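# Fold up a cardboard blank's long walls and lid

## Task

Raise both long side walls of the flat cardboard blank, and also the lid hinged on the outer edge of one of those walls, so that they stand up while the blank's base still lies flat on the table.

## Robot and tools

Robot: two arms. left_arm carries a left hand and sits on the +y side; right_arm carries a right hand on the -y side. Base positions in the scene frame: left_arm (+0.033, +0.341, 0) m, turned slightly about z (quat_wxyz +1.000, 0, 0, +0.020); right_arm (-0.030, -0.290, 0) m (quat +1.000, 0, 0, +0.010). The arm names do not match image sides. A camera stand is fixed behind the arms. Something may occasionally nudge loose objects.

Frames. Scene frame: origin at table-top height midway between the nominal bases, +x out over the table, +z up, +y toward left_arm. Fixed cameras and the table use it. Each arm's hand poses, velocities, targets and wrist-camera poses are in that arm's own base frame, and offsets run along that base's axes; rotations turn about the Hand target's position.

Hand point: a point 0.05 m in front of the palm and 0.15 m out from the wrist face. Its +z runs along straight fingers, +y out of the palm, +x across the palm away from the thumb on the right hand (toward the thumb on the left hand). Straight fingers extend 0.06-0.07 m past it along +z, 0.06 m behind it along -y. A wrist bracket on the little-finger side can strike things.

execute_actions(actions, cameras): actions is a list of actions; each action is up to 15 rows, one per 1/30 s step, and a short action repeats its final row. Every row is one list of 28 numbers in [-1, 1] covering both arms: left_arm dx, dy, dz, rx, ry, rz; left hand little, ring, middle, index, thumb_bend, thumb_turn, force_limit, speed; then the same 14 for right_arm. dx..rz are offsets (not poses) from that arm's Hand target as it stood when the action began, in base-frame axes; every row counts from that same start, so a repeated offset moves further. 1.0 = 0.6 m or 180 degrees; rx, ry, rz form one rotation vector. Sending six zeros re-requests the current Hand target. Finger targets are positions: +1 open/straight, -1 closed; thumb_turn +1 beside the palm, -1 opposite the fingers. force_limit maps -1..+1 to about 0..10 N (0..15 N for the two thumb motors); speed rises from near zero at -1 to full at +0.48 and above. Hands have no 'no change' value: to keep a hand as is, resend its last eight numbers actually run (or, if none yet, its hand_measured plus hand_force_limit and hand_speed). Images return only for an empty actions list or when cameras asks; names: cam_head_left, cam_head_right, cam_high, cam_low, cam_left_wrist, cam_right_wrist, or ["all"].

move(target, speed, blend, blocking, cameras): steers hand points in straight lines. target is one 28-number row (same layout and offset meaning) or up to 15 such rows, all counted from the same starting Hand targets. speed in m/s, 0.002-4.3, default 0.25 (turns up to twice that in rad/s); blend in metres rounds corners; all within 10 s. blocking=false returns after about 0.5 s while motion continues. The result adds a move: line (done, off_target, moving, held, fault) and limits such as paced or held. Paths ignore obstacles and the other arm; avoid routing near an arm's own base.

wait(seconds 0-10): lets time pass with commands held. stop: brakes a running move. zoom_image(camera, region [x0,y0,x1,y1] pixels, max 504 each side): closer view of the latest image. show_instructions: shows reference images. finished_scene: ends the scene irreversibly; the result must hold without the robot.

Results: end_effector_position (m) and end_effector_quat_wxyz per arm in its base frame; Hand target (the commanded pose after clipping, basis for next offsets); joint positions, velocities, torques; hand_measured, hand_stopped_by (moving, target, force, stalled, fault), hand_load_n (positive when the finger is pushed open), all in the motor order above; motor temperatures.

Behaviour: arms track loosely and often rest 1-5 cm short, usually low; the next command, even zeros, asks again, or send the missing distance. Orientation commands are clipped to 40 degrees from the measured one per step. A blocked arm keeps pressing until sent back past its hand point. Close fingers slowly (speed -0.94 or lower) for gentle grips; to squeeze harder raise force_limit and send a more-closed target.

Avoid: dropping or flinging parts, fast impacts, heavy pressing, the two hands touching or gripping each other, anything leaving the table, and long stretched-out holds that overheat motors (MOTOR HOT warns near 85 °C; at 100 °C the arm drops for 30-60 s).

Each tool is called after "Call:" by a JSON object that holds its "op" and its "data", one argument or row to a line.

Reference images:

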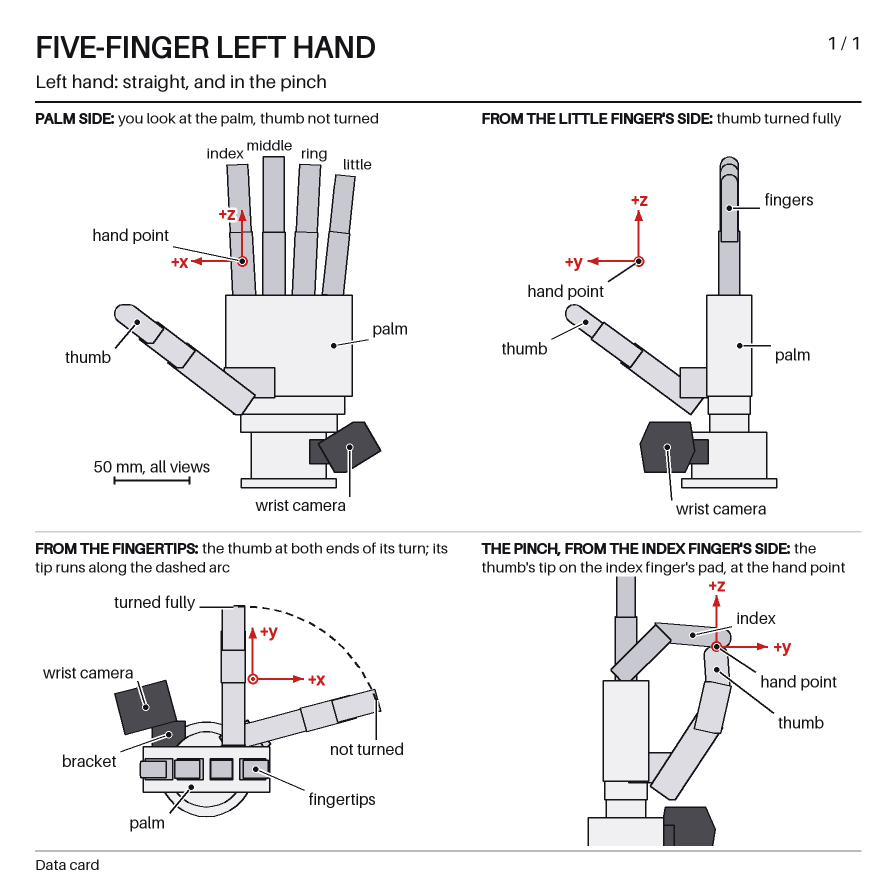

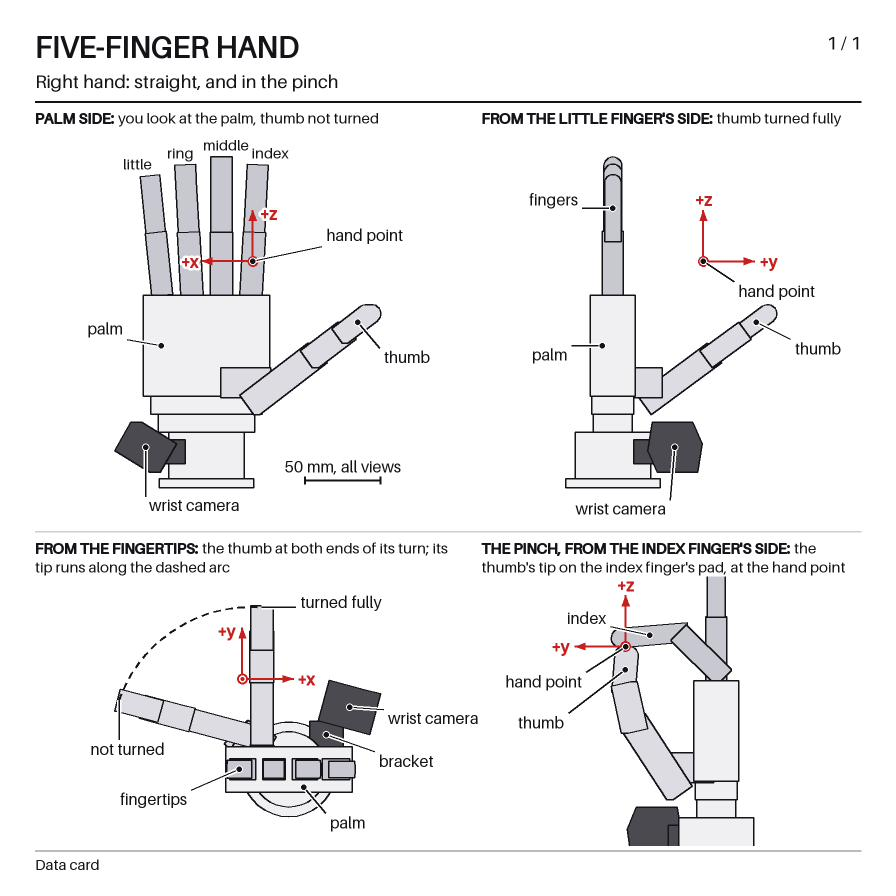

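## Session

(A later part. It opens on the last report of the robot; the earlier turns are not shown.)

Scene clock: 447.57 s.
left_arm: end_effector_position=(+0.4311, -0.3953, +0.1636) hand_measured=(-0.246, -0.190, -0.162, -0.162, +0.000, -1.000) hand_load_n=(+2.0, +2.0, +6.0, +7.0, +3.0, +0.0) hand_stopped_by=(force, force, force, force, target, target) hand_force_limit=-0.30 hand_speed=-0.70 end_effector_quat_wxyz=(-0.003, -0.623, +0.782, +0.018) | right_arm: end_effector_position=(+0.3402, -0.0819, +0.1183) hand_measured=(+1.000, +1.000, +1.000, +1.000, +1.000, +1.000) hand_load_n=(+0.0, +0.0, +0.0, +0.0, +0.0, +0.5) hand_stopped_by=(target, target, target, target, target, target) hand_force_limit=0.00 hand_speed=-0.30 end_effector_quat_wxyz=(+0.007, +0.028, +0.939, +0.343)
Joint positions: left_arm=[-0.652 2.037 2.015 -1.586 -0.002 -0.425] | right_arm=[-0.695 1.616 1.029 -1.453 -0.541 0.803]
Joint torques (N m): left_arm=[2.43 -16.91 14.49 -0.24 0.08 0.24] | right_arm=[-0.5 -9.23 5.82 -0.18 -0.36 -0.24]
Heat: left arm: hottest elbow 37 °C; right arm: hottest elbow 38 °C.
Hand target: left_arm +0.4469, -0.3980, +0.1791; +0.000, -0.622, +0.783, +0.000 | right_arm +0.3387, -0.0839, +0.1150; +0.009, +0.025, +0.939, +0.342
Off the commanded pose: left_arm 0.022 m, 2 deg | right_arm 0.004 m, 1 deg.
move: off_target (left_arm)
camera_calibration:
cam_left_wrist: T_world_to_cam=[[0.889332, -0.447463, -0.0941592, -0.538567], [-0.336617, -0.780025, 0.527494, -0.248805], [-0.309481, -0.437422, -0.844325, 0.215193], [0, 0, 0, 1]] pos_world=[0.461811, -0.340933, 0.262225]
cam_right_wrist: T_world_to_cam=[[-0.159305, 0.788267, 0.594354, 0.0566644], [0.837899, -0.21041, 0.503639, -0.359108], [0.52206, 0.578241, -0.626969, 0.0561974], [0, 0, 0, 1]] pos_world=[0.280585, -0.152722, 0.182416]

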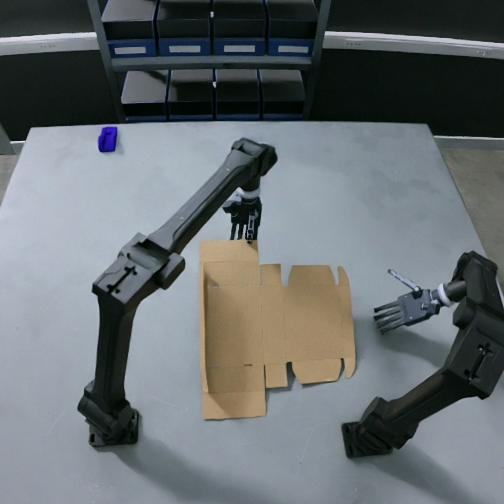

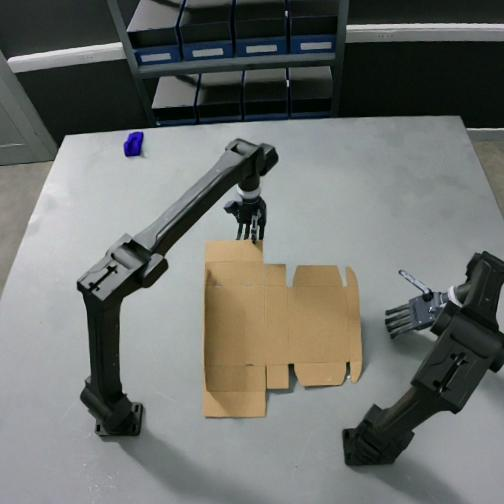

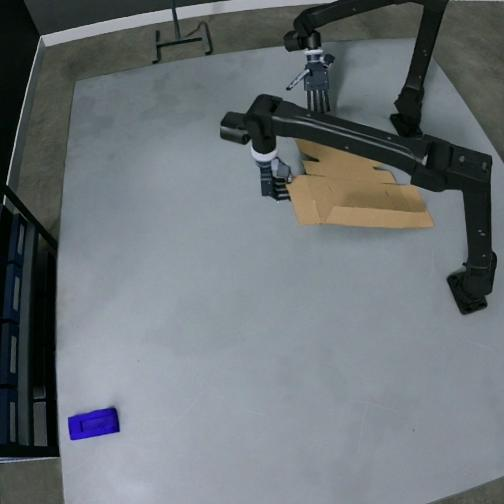

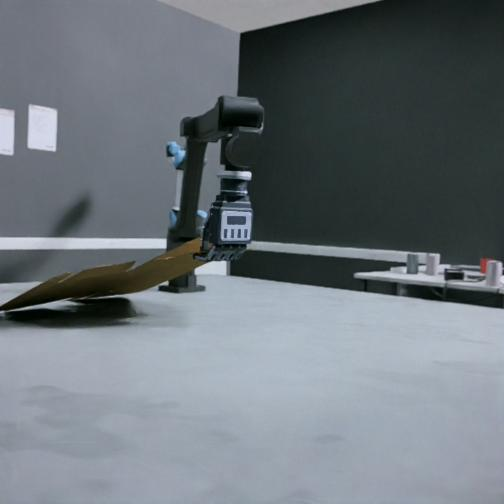

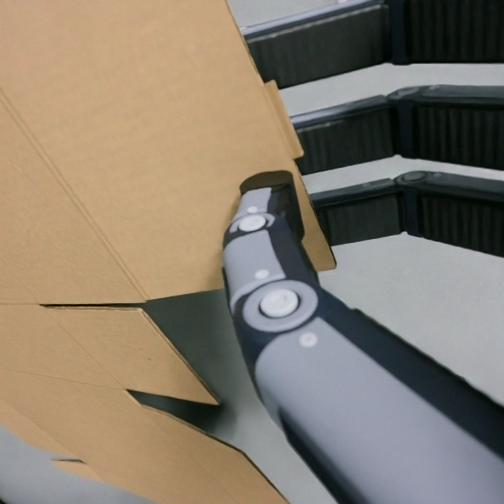

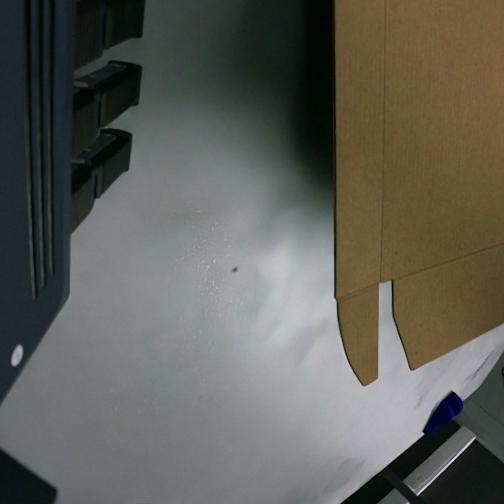

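Call:
{"op": "move", "data": {
  "target": [
    [0.0, 0.0, 0.0, 0, 0, 0, -0.3, -0.3, -0.3, -0.165, 0.0, -1, -0.3, -0.7, 0.0, 0.09, -0.002, 0, 0, 0, 1, 1, 1, 1, 1, 1, 0, -0.3],
    [0.0, 0.0, 0.0, 0, 0, 0, -0.3, -0.3, -0.3, -0.165, 0.0, -1, -0.3, -0.7, 0.0, 0.165, -0.002, 0, 0, 0, 1, 1, 1, 1, 1, 1, 0, -0.3]
  ],
  "speed": [0.1, 0.06],
  "blend": [0.02, 0],
  "cameras": ["cam_head_left", "cam_head_right", "cam_low", "cam_right_wrist", "cam_left_wrist"]
}}

Call:
{"op": "zoom_image", "data": {
  "camera": "cam_low",
  "region": [0, 220, 260, 350]
}}

Call:
{"op": "zoom_image", "data": {
  "camera": "cam_head_left",
  "region": [180, 220, 440, 440]
}}

Scene clock: 450.10 s.
left_arm: end_effector_position=(+0.4308, -0.3947, +0.1637) hand_measured=(-0.246, -0.190, -0.162, -0.162, +0.000, -1.000) hand_load_n=(+1.5, +1.5, +6.0, +7.0, +2.5, +0.5) hand_stopped_by=(force, force, force, force, target, target) hand_force_limit=-0.30 hand_speed=-0.70 end_effector_quat_wxyz=(-0.003, -0.621, +0.784, +0.019) | right_arm: end_effector_position=(+0.3388, +0.0107, +0.1142) hand_measured=(+1.000, +1.000, +1.000, +1.000, +1.000, +1.000) hand_load_n=(+0.0, +0.0, +0.0, +0.0, +0.0, +0.0) hand_stopped_by=(target, target, target, target, target, target) hand_force_limit=0.00 hand_speed=-0.30 end_effector_quat_wxyz=(+0.010, +0.023, +0.939, +0.342)
Joint positions: left_arm=[-0.652 2.037 2.015 -1.588 -0.003 -0.42] | right_arm=[-0.486 1.469 0.854 -1.294 -0.623 1.025]
Joint torques (N m): left_arm=[2.61 -16.85 14.45 -0.21 0.09 0.19] | right_arm=[0.97 -7.82 5.65 0.03 -0.68 0.04]
Heat: left arm: hottest elbow 37 °C; right arm: hottest elbow 38 °C.
Hand target: left_arm +0.4469, -0.3980, +0.1791; +0.000, -0.622, +0.783, +0.000 | right_arm +0.3386, +0.0152, +0.1138; +0.009, +0.025, +0.939, +0.342
Off the commanded pose: left_arm 0.023 m, 2 deg | right_arm 0.004 m, 0 deg.
move: off_target (left_arm)
camera_calibration:
cam_left_wrist: T_world_to_cam=[[0.886975, -0.4518, -0.0956675, -0.538396], [-0.3399, -0.778896, 0.527056, -0.246535], [-0.312639, -0.434968, -0.844428, 0.217775], [0, 0, 0, 1]] pos_world=[0.461831, -0.340547, 0.262326]
cam_right_wrist: T_world_to_cam=[[-0.169872, 0.788891, 0.590589, -0.0101414], [0.834719, -0.20337, 0.511747, -0.336339], [0.52382, 0.579907, -0.623955, -0.000137815], [0, 0, 0, 1]] pos_world=[0.279098, -0.0603208, 0.178024]
Images, in order (width x height): cam_head_left 504x504, cam_head_right 504x504, cam_low 504x504, cam_left_wrist 504x504, cam_right_wrist 504x504.

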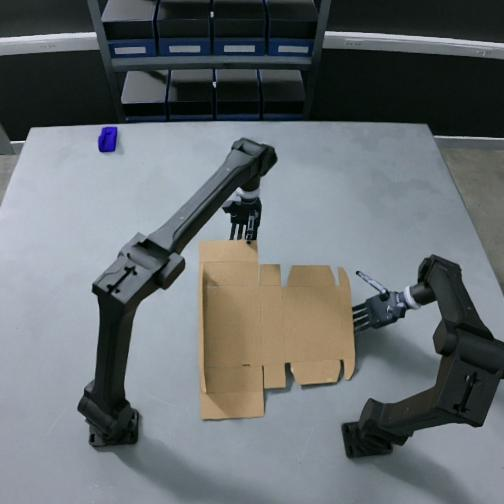

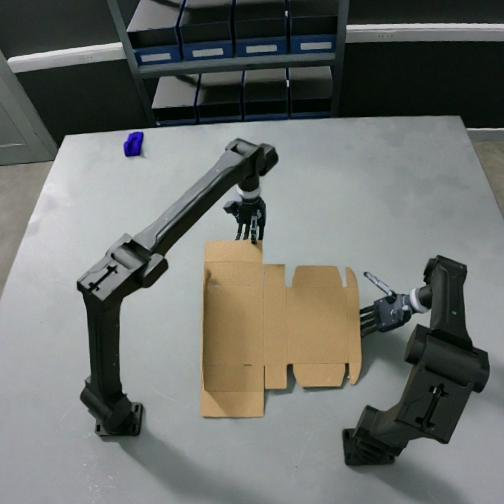

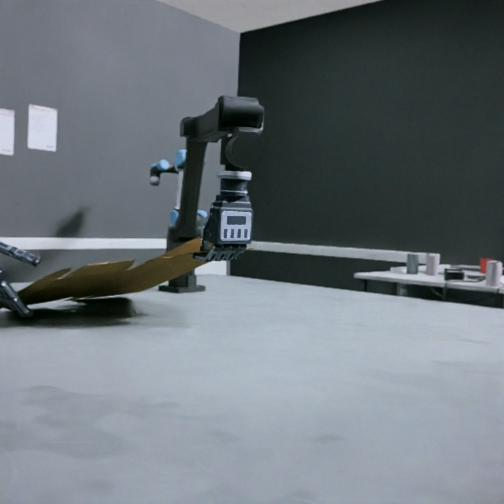

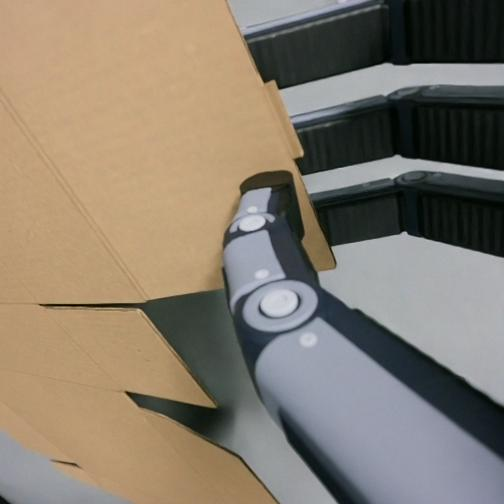

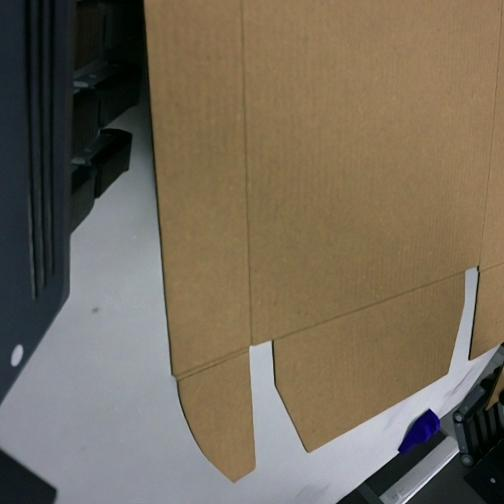

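Scaled by 1.938 from the camera's 504x504 image, which has a finer 720x720 frame.

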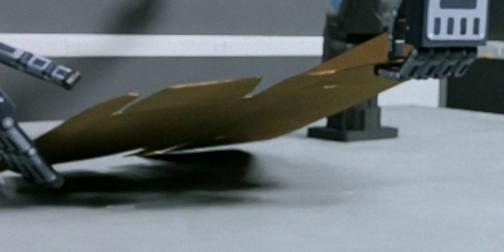

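Scaled by 1.938 from the camera's 504x504 image, which has a finer 720x720 frame.

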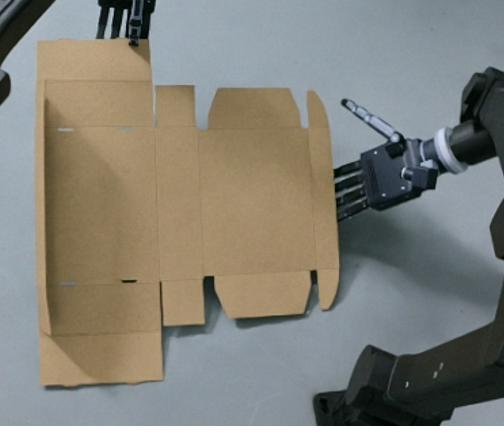

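Call:
{"op": "move", "data": {
  "target": [
    [0.0, 0.0, 0.0, 0, 0, 0, -0.3, -0.3, -0.3, -0.165, 0.0, -1, -0.3, -0.7, 0.0, -0.12, -0.002, 0, 0, 0, 1, 1, 1, 1, 1, 1, 0, -0.3],
    [0.0, 0.0, 0.0, 0, 0, 0, -0.3, -0.3, -0.3, -0.165, 0.0, -1, -0.3, -0.7, 0.0, -0.12, -0.002, 0, 0, 0, 1, 1, 1, 1, 1, -1, 0, 0.2],
    [0.0, 0.0, 0.0, 0, 0, 0, -0.3, -0.3, -0.3, -0.165, 0.0, -1, -0.3, -0.7, 0.0, -0.12, -0.002, 0, 0, 0, 1, 1, 1, 1, -1, -1, 0, 0.2]
  ],
  "speed": [0.15, 0.1, 0.1],
  "cameras": ["cam_head_left", "cam_low", "cam_right_wrist"]
}}

Call:
{"op": "zoom_image", "data": {
  "camera": "cam_low",
  "region": [0, 220, 260, 350]
}}

Call:
{"op": "zoom_image", "data": {
  "camera": "cam_head_left",
  "region": [180, 220, 440, 440]
}}

Scene clock: 455.90 s.
left_arm: end_effector_position=(+0.4308, -0.3947, +0.1637) hand_measured=(-0.246, -0.190, -0.162, -0.162, +0.000, -1.000) hand_load_n=(+2.0, +1.5, +5.5, +7.0, +2.5, +0.5) hand_stopped_by=(force, force, force, force, target, target) hand_force_limit=-0.30 hand_speed=-0.70 end_effector_quat_wxyz=(-0.003, -0.621, +0.784, +0.019) | right_arm: end_effector_position=(+0.3307, -0.0482, +0.1076) hand_measured=(+1.000, +1.000, +1.000, +1.000, -0.964, -1.000) hand_load_n=(+0.0, +0.0, +0.0, +0.0, +27.0, +2.5) hand_stopped_by=(target, target, target, target, force, target) hand_force_limit=0.00 hand_speed=0.20 end_effector_quat_wxyz=(+0.003, +0.029, +0.938, +0.346)
Joint positions: left_arm=[-0.652 2.037 2.015 -1.588 -0.003 -0.42] | right_arm=[-0.641 1.568 0.934 -1.387 -0.566 0.859]
Joint torques (N m): left_arm=[2.49 -16.97 14.48 -0.18 0.1 0.19] | right_arm=[-0.32 -7.53 8.32 -0.94 -0.35 -0.2]
Heat: left arm: hottest elbow 38 °C; right arm: hottest elbow 37 °C.
Hand target: left_arm +0.4469, -0.3980, +0.1791; +0.000, -0.622, +0.783, +0.000 | right_arm +0.3386, -0.0567, +0.1125; +0.009, +0.024, +0.939, +0.342
Off the commanded pose: left_arm 0.023 m, 2 deg | right_arm 0.013 m, 1 deg.
move: off_target (left_arm, right_arm); target 2's new numbers were sent with right_arm's hand 0.013 m and 1 deg from that target; target 3's new numbers were sent with right_arm's hand 0.013 m and 1 deg from that target
camera_calibration:
cam_right_wrist: T_world_to_cam=[[-0.155099, 0.783739, 0.601414, 0.0324974], [0.841596, -0.213993, 0.495907, -0.339275], [0.51736, 0.583062, -0.626401, 0.0367471], [0, 0, 0, 1]] pos_world=[0.271561, -0.119498, 0.171723]
Images, in order (width x height): cam_head_left 504x504, cam_low 504x504, cam_right_wrist 504x504.

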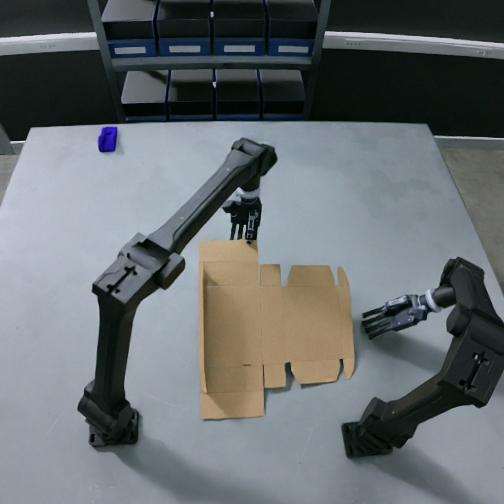

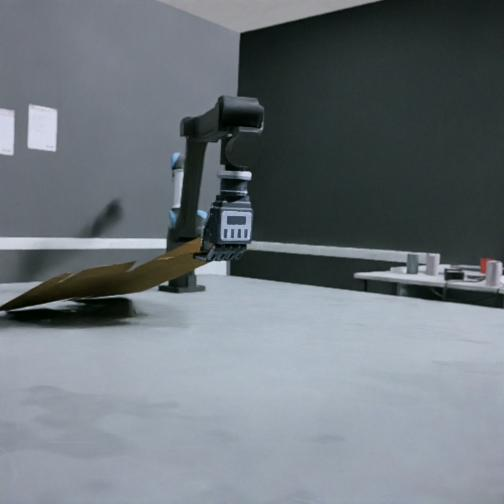

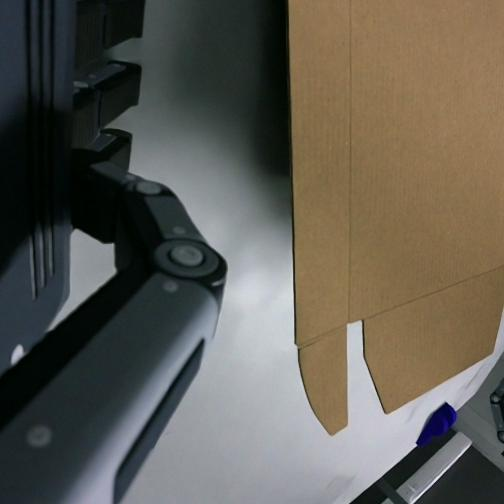

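Scaled by 1.938 from the camera's 504x504 image, which has a finer 720x720 frame.

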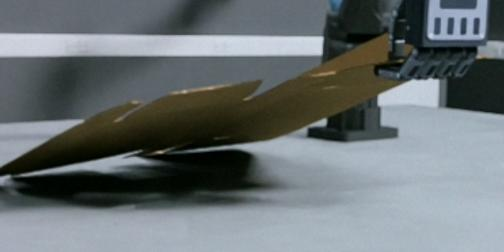

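Scaled by 1.938 from the camera's 504x504 image, which has a finer 720x720 frame.

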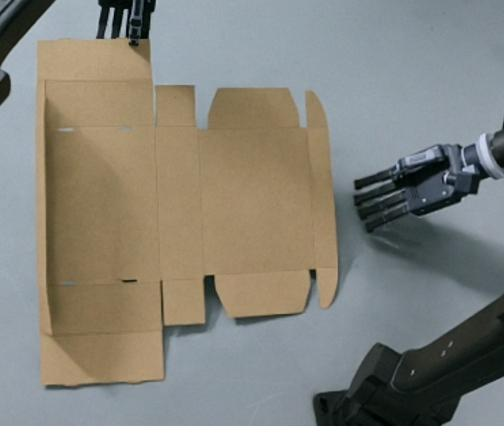

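Call:
{"op": "move", "data": {
  "target": [
    [0.0, 0.0, 0.0, 0, 0, 0, -0.3, -0.3, -0.3, -0.165, 0.0, -1, -0.3, -0.7, 0.0, 0.0, 0.0, 0, 0, 0, 1, 1, 1, 1, -0.9, -1, 0, 0.0],
    [0.0, 0.0, 0.0, 0, 0, 0, -0.3, -0.3, -0.3, -0.165, 0.0, -1, -0.3, -0.7, 0.0, 0.12, 0.003, 0, 0, 0, 1, 1, 1, 1, -0.9, -1, 0, 0.0],
    [0.0, 0.0, 0.0, 0, 0, 0, -0.3, -0.3, -0.3, -0.165, 0.0, -1, -0.3, -0.7, 0.0, 0.19, 0.005, 0, 0, 0, 1, 1, 1, 1, -0.9, -1, 0, 0.0]
  ],
  "speed": [0.15, 0.12, 0.06],
  "blend": [0, 0.02, 0],
  "cameras": ["cam_head_left", "cam_high", "cam_low", "cam_right_wrist"]
}}

Call:
{"op": "zoom_image", "data": {
  "camera": "cam_low",
  "region": [0, 220, 260, 350]
}}

Call:
{"op": "zoom_image", "data": {
  "camera": "cam_head_left",
  "region": [180, 220, 440, 440]
}}

Scene clock: 459.23 s.
left_arm: end_effector_position=(+0.4355, -0.3872, +0.1633) hand_measured=(-0.246, -0.190, -0.162, -0.162, +0.000, -1.000) hand_load_n=(+2.0, +1.0, +5.5, +7.0, +3.0, +1.5) hand_stopped_by=(force, force, force, force, target, target) hand_force_limit=-0.30 hand_speed=-0.70 end_effector_quat_wxyz=(+0.000, -0.617, +0.787, +0.020) | right_arm: end_effector_position=(+0.3385, +0.0508, +0.1148) hand_measured=(+1.000, +1.000, +1.000, +1.000, -0.900, -1.000) hand_load_n=(+0.0, +0.0, +0.0, +0.0, -0.5, +0.0) hand_stopped_by=(target, target, target, target, target, target) hand_force_limit=0.00 hand_speed=0.00 end_effector_quat_wxyz=(+0.010, +0.024, +0.940, +0.340)
Joint positions: left_arm=[-0.64 2.037 2.015 -1.589 -0.011 -0.4] | right_arm=[-0.374 1.405 0.797 -1.219 -0.652 1.161]
Joint torques (N m): left_arm=[1.55 -16.91 14.49 -0.16 0.4 0] | right_arm=[1.49 -7.18 5.89 0.16 -0.85 0.14]
Heat: left arm: hottest elbow 38 °C; right arm: hottest elbow 37 °C.
Hand target: left_arm +0.4469, -0.3979, +0.1791; +0.000, -0.622, +0.783, +0.000 | right_arm +0.3386, +0.0572, +0.1156; +0.009, +0.025, +0.939, +0.342
Off the commanded pose: left_arm 0.022 m, 2 deg | right_arm 0.007 m, 0 deg.
move: off_target (left_arm)
camera_calibration:
cam_right_wrist: T_world_to_cam=[[-0.167913, 0.791665, 0.587428, -0.0426555], [0.834879, -0.20266, 0.511767, -0.328312], [0.524196, 0.576364, -0.626915, -0.0224339], [0, 0, 0, 1]] pos_world=[0.278699, -0.019837, 0.179012]
Images, in order (width x height): cam_head_left 504x504, cam_high 504x504, cam_low 504x504, cam_right_wrist 504x504.

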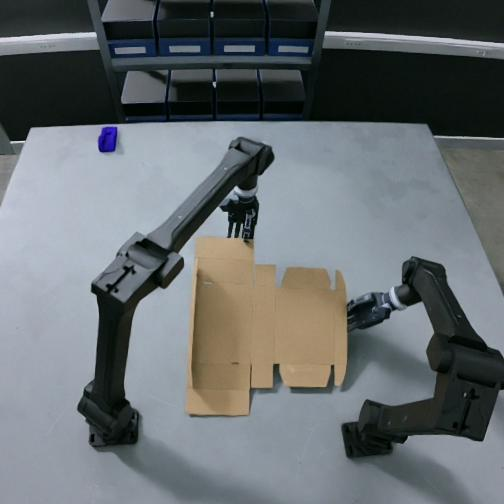

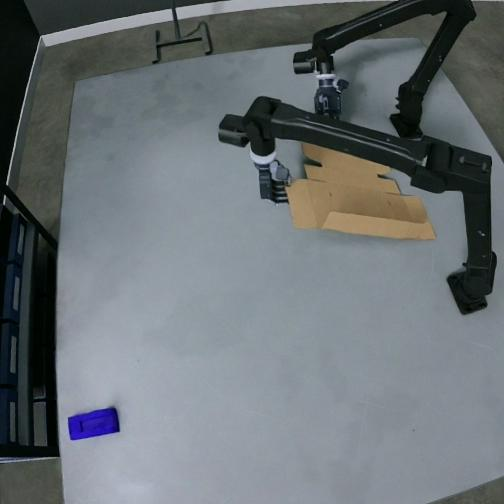

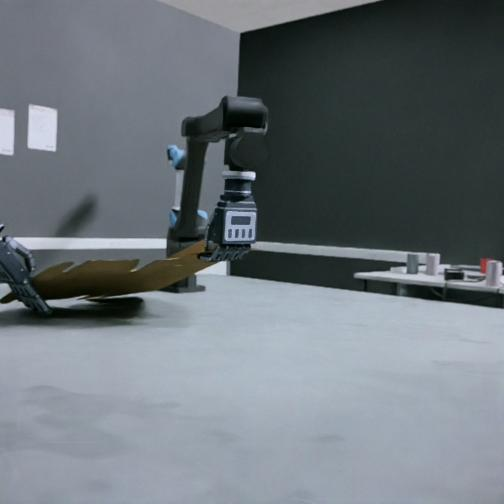

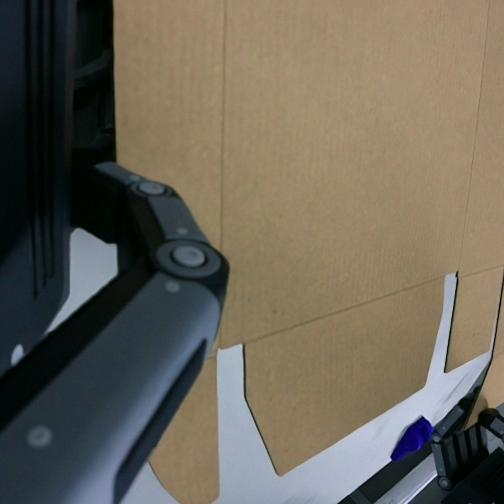

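Scaled by 1.938 from the camera's 504x504 image, which has a finer 720x720 frame.

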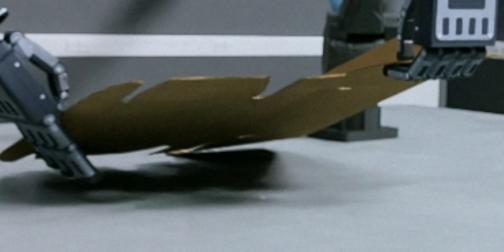

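Scaled by 1.938 from the camera's 504x504 image, which has a finer 720x720 frame.

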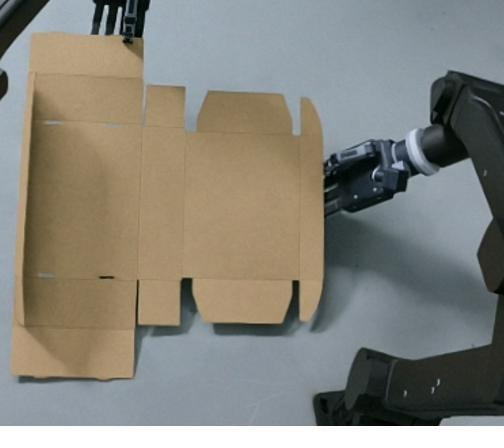

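Call:
{"op": "move", "data": {
  "target": [
    [0.025, 0.0, -0.22, 0, 0, 0, -0.3, -0.3, -0.3, -0.165, 0.0, -1, -0.3, -0.7, 0.0, 0.0, 0.06, 0, 0, 0, 1, 1, 1, 1, -0.9, -1, 0, 0.0]
  ],
  "speed": [0.08],
  "cameras": ["cam_head_left", "cam_low", "cam_left_wrist", "cam_right_wrist"]
}}

Call:
{"op": "zoom_image", "data": {
  "camera": "cam_low",
  "region": [0, 220, 260, 350]
}}

Call:
{"op": "zoom_image", "data": {
  "camera": "cam_head_left",
  "region": [180, 220, 440, 440]
}}

Scene clock: 462.40 s.
left_arm: end_effector_position=(+0.4552, -0.4039, +0.0553) hand_measured=(-0.246, -0.190, -0.162, -0.164, +0.000, -1.000) hand_load_n=(+2.0, +0.5, +0.5, +1.0, +1.0, +0.0) hand_stopped_by=(force, force, force, force, target, target) hand_force_limit=-0.30 hand_speed=-0.70 end_effector_quat_wxyz=(+0.001, -0.616, +0.787, -0.001) | right_arm: end_effector_position=(+0.3251, +0.0573, +0.1370) hand_measured=(+1.000, +1.000, +1.000, +1.000, -0.900, -1.000) hand_load_n=(+0.0, +0.0, +0.0, +0.0, +0.0, +0.0) hand_stopped_by=(target, target, target, target, target, target) hand_force_limit=0.00 hand_speed=0.00 end_effector_quat_wxyz=(-0.003, +0.031, +0.938, +0.346)
Joint positions: left_arm=[-0.64 2.125 1.878 -1.322 -0.002 -0.398] | right_arm=[-0.372 1.344 0.801 -1.312 -0.657 1.167]
Joint torques (N m): left_arm=[2.61 -17.61 8.62 0.85 0.08 0.11] | right_arm=[1.26 -6.65 9.57 -0.61 -0.7 0.07]
Heat: left arm: hottest elbow 38 °C; right arm: hottest elbow 37 °C.
Hand target: left_arm +0.4618, -0.3979, +0.0469; +0.000, -0.622, +0.783, +0.000 | right_arm +0.3387, +0.0571, +0.1516; +0.010, +0.024, +0.939, +0.342
Off the commanded pose: left_arm 0.012 m, 1 deg | right_arm 0.020 m, 2 deg.
move: off_target (left_arm, right_arm)
camera_calibration:
cam_left_wrist: T_world_to_cam=[[0.884328, -0.46356, -0.055472, -0.580368], [-0.36539, -0.761171, 0.535826, -0.170106], [-0.290611, -0.453577, -0.842504, 0.112229], [0, 0, 0, 1]] pos_world=[0.483696, -0.347611, 0.153507]
cam_right_wrist: T_world_to_cam=[[-0.148447, 0.783385, 0.603549, -0.0711337], [0.848246, -0.212875, 0.484935, -0.327273], [0.508371, 0.583946, -0.632903, 0.000259977], [0, 0, 0, 1]] pos_world=[0.266917, -0.014095, 0.201804]
Images, in order (width x height): cam_head_left 504x504, cam_low 504x504, cam_left_wrist 504x504, cam_right_wrist 504x504.

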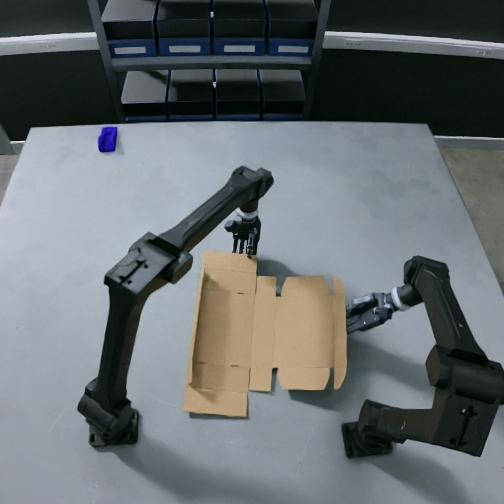

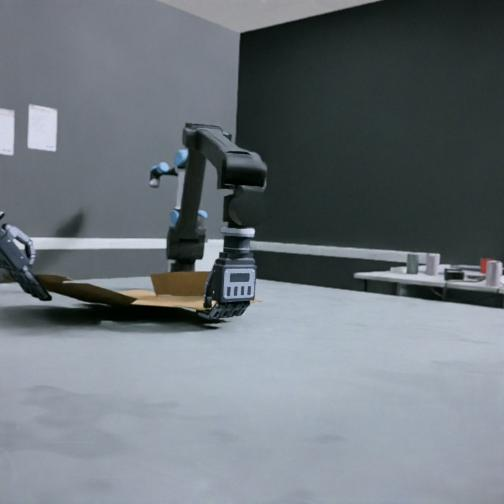

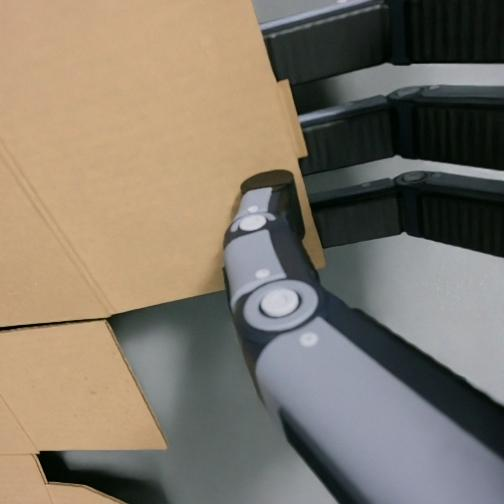

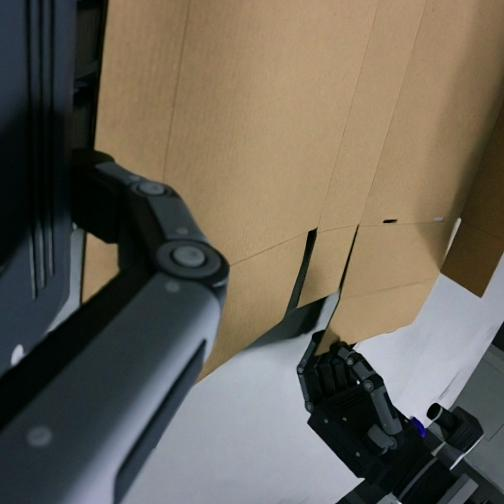

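Scaled by 1.938 from the camera's 504x504 image, which has a finer 720x720 frame.

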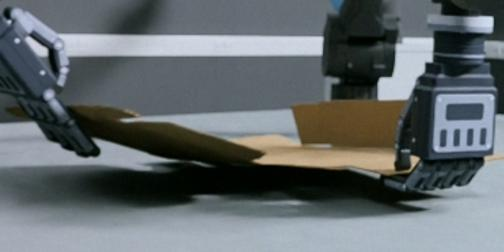

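Scaled by 1.938 from the camera's 504x504 image, which has a finer 720x720 frame.

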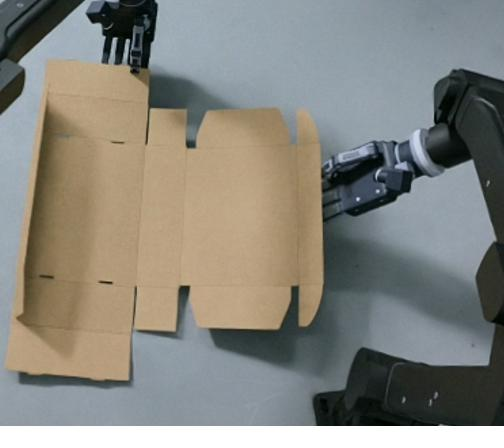

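Call:
{"op": "move", "data": {
  "target": [
    [0.0, 0.0, 0.0, 0, 0, 0, 0.1, 0.1, 0.1, 0.1, 1, -1, -0.3, 0.0, 0.0, 0.0, 0.0, 0, 0, 0, 1, 1, 1, 1, -0.9, -1, 0, 0.0],
    [0.11, -0.02, -0.005, 0, 0, 0, 0.1, 0.1, 0.1, 0.1, 1, -1, -0.3, 0.0, 0.0, 0.0, 0.0, 0, 0, 0, 1, 1, 1, 1, -0.9, -1, 0, 0.0],
    [0.11, -0.02, 0.30, 0, 0, 0, 1, 1, 1, 1, 1, 1, -0.3, 0.4, 0.0, 0.0, 0.0, 0, 0, 0, 1, 1, 1, 1, -0.9, -1, 0, 0.0]
  ],
  "speed": [0.08, 0.12, 0.2],
  "cameras": ["cam_head_left", "cam_low", "cam_left_wrist", "cam_right_wrist"]
}}

Call:
{"op": "zoom_image", "data": {
  "camera": "cam_low",
  "region": [0, 220, 260, 350]
}}

Call:
{"op": "zoom_image", "data": {
  "camera": "cam_head_left",
  "region": [180, 220, 440, 440]
}}

Scene clock: 467.50 s.
left_arm: end_effector_position=(+0.5137, -0.4137, +0.1845) hand_measured=(+1.000, +1.000, +1.000, +1.000, +1.000, +1.000) hand_load_n=(+0.0, +0.0, +0.0, +0.0, +0.0, +0.0) hand_stopped_by=(target, target, target, target, target, target) hand_force_limit=-0.30 hand_speed=0.40 end_effector_quat_wxyz=(+0.004, -0.622, +0.782, -0.031) | right_arm: end_effector_position=(+0.3252, +0.0574, +0.1370) hand_measured=(+1.000, +1.000, +1.000, +1.000, -0.900, -1.000) hand_load_n=(+0.0, +0.0, +0.0, +0.0, +0.0, +0.0) hand_stopped_by=(target, target, target, target, target, target) hand_force_limit=0.00 hand_speed=0.00 end_effector_quat_wxyz=(-0.003, +0.031, +0.938, +0.346)
Joint positions: left_arm=[-0.597 2.241 2.423 -1.692 0.011 -0.371] | right_arm=[-0.372 1.344 0.801 -1.312 -0.657 1.168]
Joint torques (N m): left_arm=[2.9 -22.07 14.39 0.12 0.1 0.12] | right_arm=[1.2 -6.53 9.59 -0.61 -0.7 0.06]
Heat: left arm: hottest elbow 38 °C; right arm: hottest elbow 37 °C.
Hand target: left_arm +0.5277, -0.4101, +0.2271; +0.000, -0.622, +0.783, +0.000 | right_arm +0.3387, +0.0573, +0.1517; +0.010, +0.024, +0.939, +0.342
Off the commanded pose: left_arm 0.045 m, 4 deg | right_arm 0.020 m, 2 deg.
joint sent to its limit (left arm) — joint 4 (wrist pitch), lower limit. The joint targets are off in orientation, not in position.
move: off_target (left_arm, right_arm); target 3's new numbers were sent with left_arm's hand 0.045 m and 4 deg from that target
camera_calibration:
cam_left_wrist: T_world_to_cam=[[0.892784, -0.450483, 0.00108325, -0.638913], [-0.375739, -0.743323, 0.553436, -0.215844], [-0.248509, -0.494506, -0.832891, 0.193291], [0, 0, 0, 1]] pos_world=[0.537345, -0.352678, 0.281139]
cam_right_wrist: T_world_to_cam=[[-0.148006, 0.783214, 0.603878, -0.0713844], [0.848347, -0.213303, 0.484572, -0.327296], [0.508333, 0.584018, -0.632867, 0.000154866], [0, 0, 0, 1]] pos_world=[0.267016, -0.0139943, 0.201804]
Images, in order (width x height): cam_head_left 504x504, cam_low 504x504, cam_left_wrist 504x504, cam_right_wrist 504x504.

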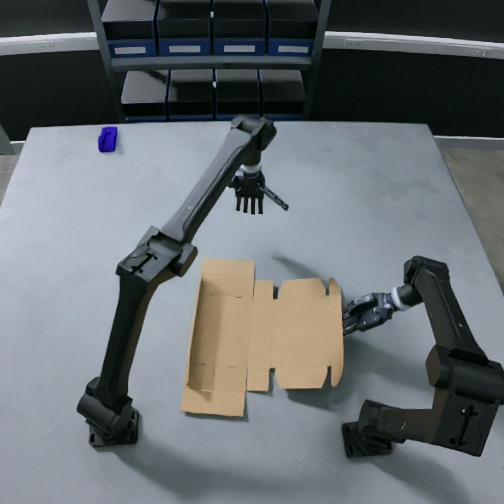

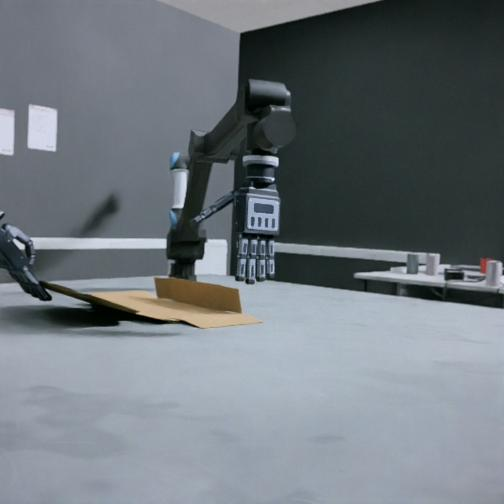

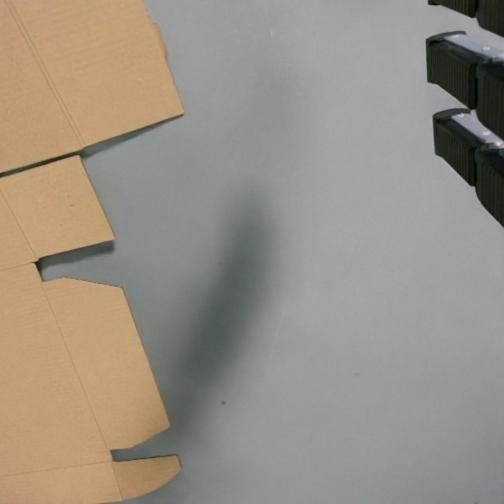

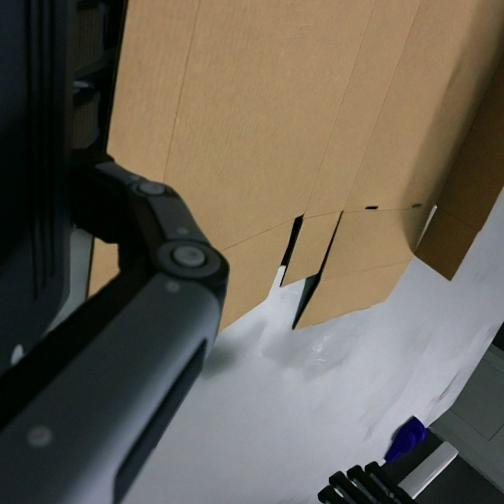

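Scaled by 1.938 from the camera's 504x504 image, which has a finer 720x720 frame.

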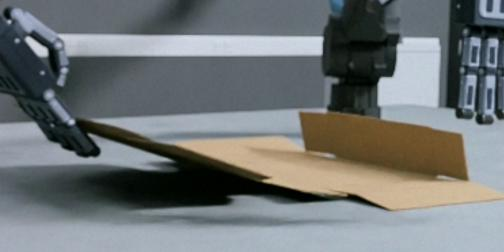

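Scaled by 1.938 from the camera's 504x504 image, which has a finer 720x720 frame.

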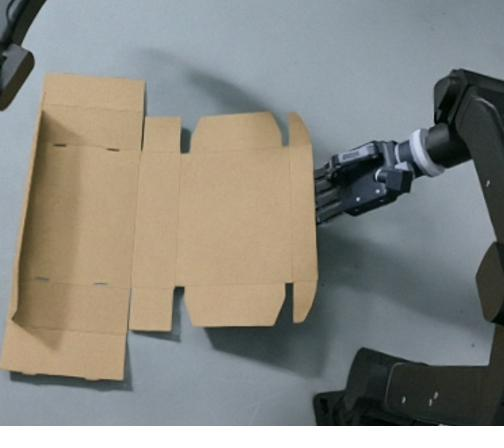

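Call:
{"op": "move", "data": {
  "target": [
    [-0.4632, 0.3333, -0.0285, 0, 0, -0.4767, 1, 1, 1, 1, 1, 1, -0.3, 0.4, 0.0, 0.0, 0.0, 0, 0, 0, 1, 1, 1, 1, -0.9, -1, 0, 0.0],
    [-0.4632, 0.3333, -0.18, 0, 0, -0.4767, 1, 1, 1, 1, 1, 1, -0.3, 0.4, 0.0, 0.0, 0.0, 0, 0, 0, 1, 1, 1, 1, -0.9, -1, 0, 0.0]
  ],
  "speed": [0.3, 0.15],
  "cameras": ["all"]
}}

Call:
{"op": "zoom_image", "data": {
  "camera": "cam_low",
  "region": [0, 220, 260, 350]
}}

Call:
{"op": "zoom_image", "data": {
  "camera": "cam_head_left",
  "region": [180, 220, 440, 440]
}}

Scene clock: 473.70 s.
left_arm: end_effector_position=(+0.2490, -0.2062, +0.1231) hand_measured=(+1.000, +1.000, +1.000, +1.000, +1.000, +1.000) hand_load_n=(+0.0, +0.0, +0.0, +0.0, +0.0, +0.0) hand_stopped_by=(target, target, target, target, target, target) hand_force_limit=-0.30 hand_speed=0.40 end_effector_quat_wxyz=(-0.001, +0.065, +0.998, +0.001) | right_arm: end_effector_position=(+0.3252, +0.0574, +0.1370) hand_measured=(+1.000, +1.000, +1.000, +1.000, -0.900, -1.000) hand_load_n=(+0.0, +0.0, +0.0, +0.0, +0.0, +0.0) hand_stopped_by=(target, target, target, target, target, target) hand_force_limit=0.00 hand_speed=0.00 end_effector_quat_wxyz=(-0.003, +0.031, +0.938, +0.346)
Joint positions: left_arm=[-0.78 1.395 1.064 -1.242 0.001 0.921] | right_arm=[-0.372 1.344 0.801 -1.312 -0.657 1.168]
Joint torques (N m): left_arm=[0.56 -8.59 8.73 0.91 -0.07 0.24] | right_arm=[1.2 -6.65 9.59 -0.59 -0.71 0.06]
Heat: left arm: hottest shoulder 37 °C; right arm: hottest elbow 38 °C.
Hand target: left_arm +0.2496, -0.2101, +0.1191; +0.000, +0.078, +0.997, +0.001 | right_arm +0.3387, +0.0573, +0.1517; +0.010, +0.024, +0.939, +0.342
Off the commanded pose: left_arm 0.006 m, 1 deg | right_arm 0.020 m, 2 deg.
move: off_target (right_arm)
camera_calibration:
cam_left_wrist: T_world_to_cam=[[-0.362213, -0.93024, -0.0587837, -0.0881385], [-0.795923, 0.275859, 0.538896, 0.189503], [-0.485087, 0.241982, -0.840319, 0.390678], [0, 0, 0, 1]] pos_world=[0.308417, -0.228803, 0.22099]
cam_right_wrist: T_world_to_cam=[[-0.148006, 0.783214, 0.603878, -0.0713844], [0.848347, -0.213303, 0.484572, -0.327296], [0.508333, 0.584018, -0.632867, 0.000154866], [0, 0, 0, 1]] pos_world=[0.267016, -0.0139943, 0.201804]

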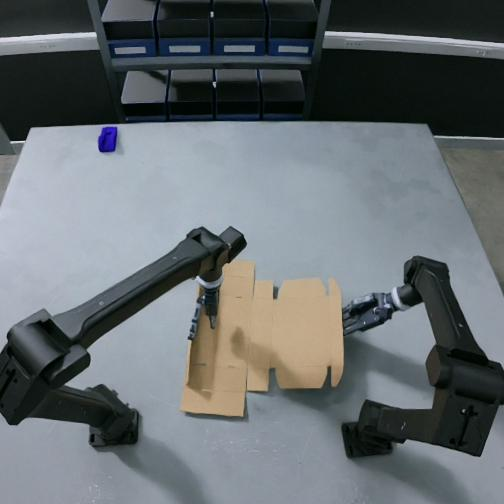

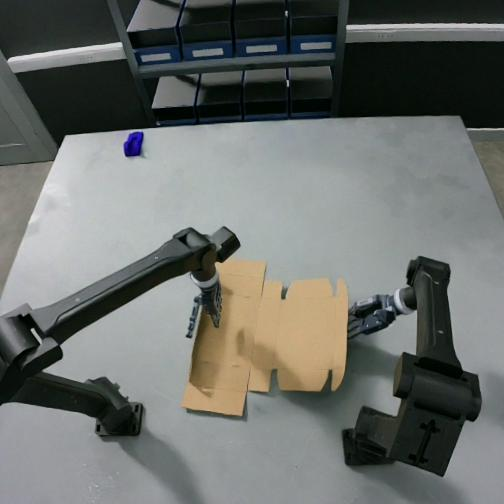

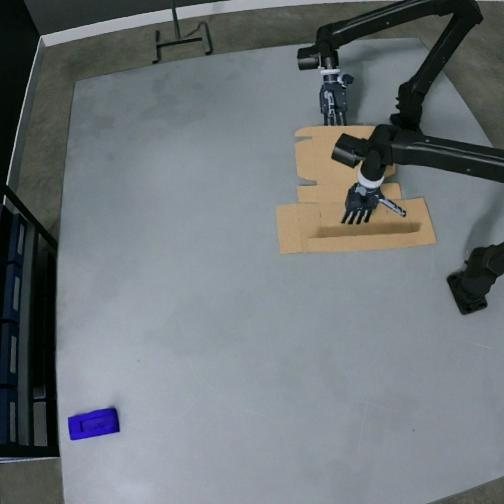

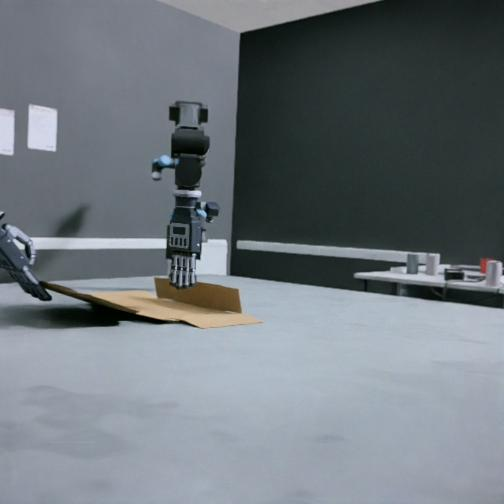

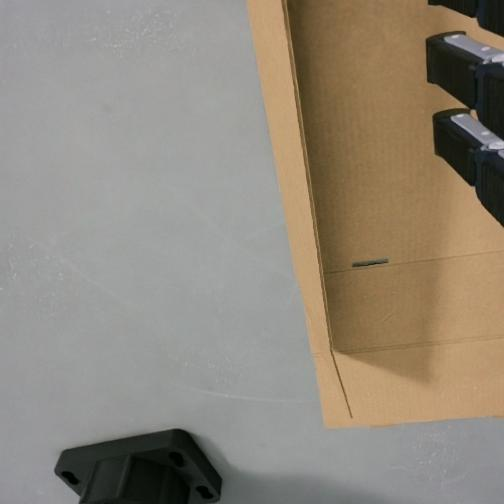

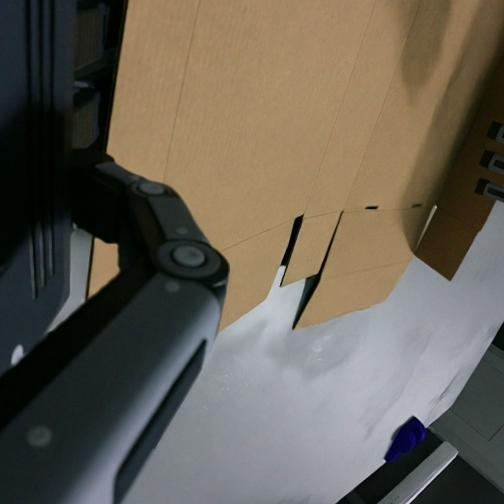

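Scaled by 1.938 from the camera's 504x504 image, which has a finer 720x720 frame.

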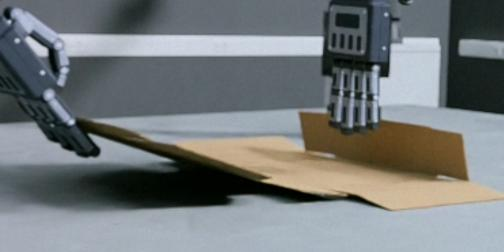

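Scaled by 1.938 from the camera's 504x504 image, which has a finer 720x720 frame.

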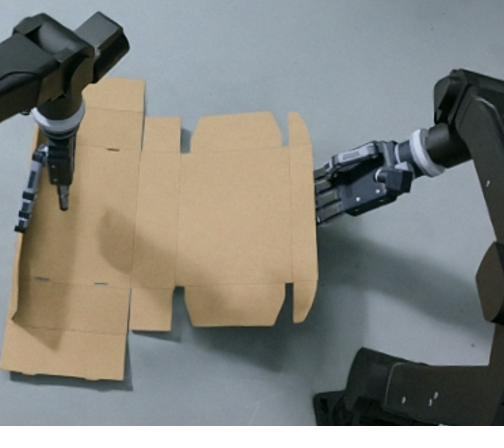

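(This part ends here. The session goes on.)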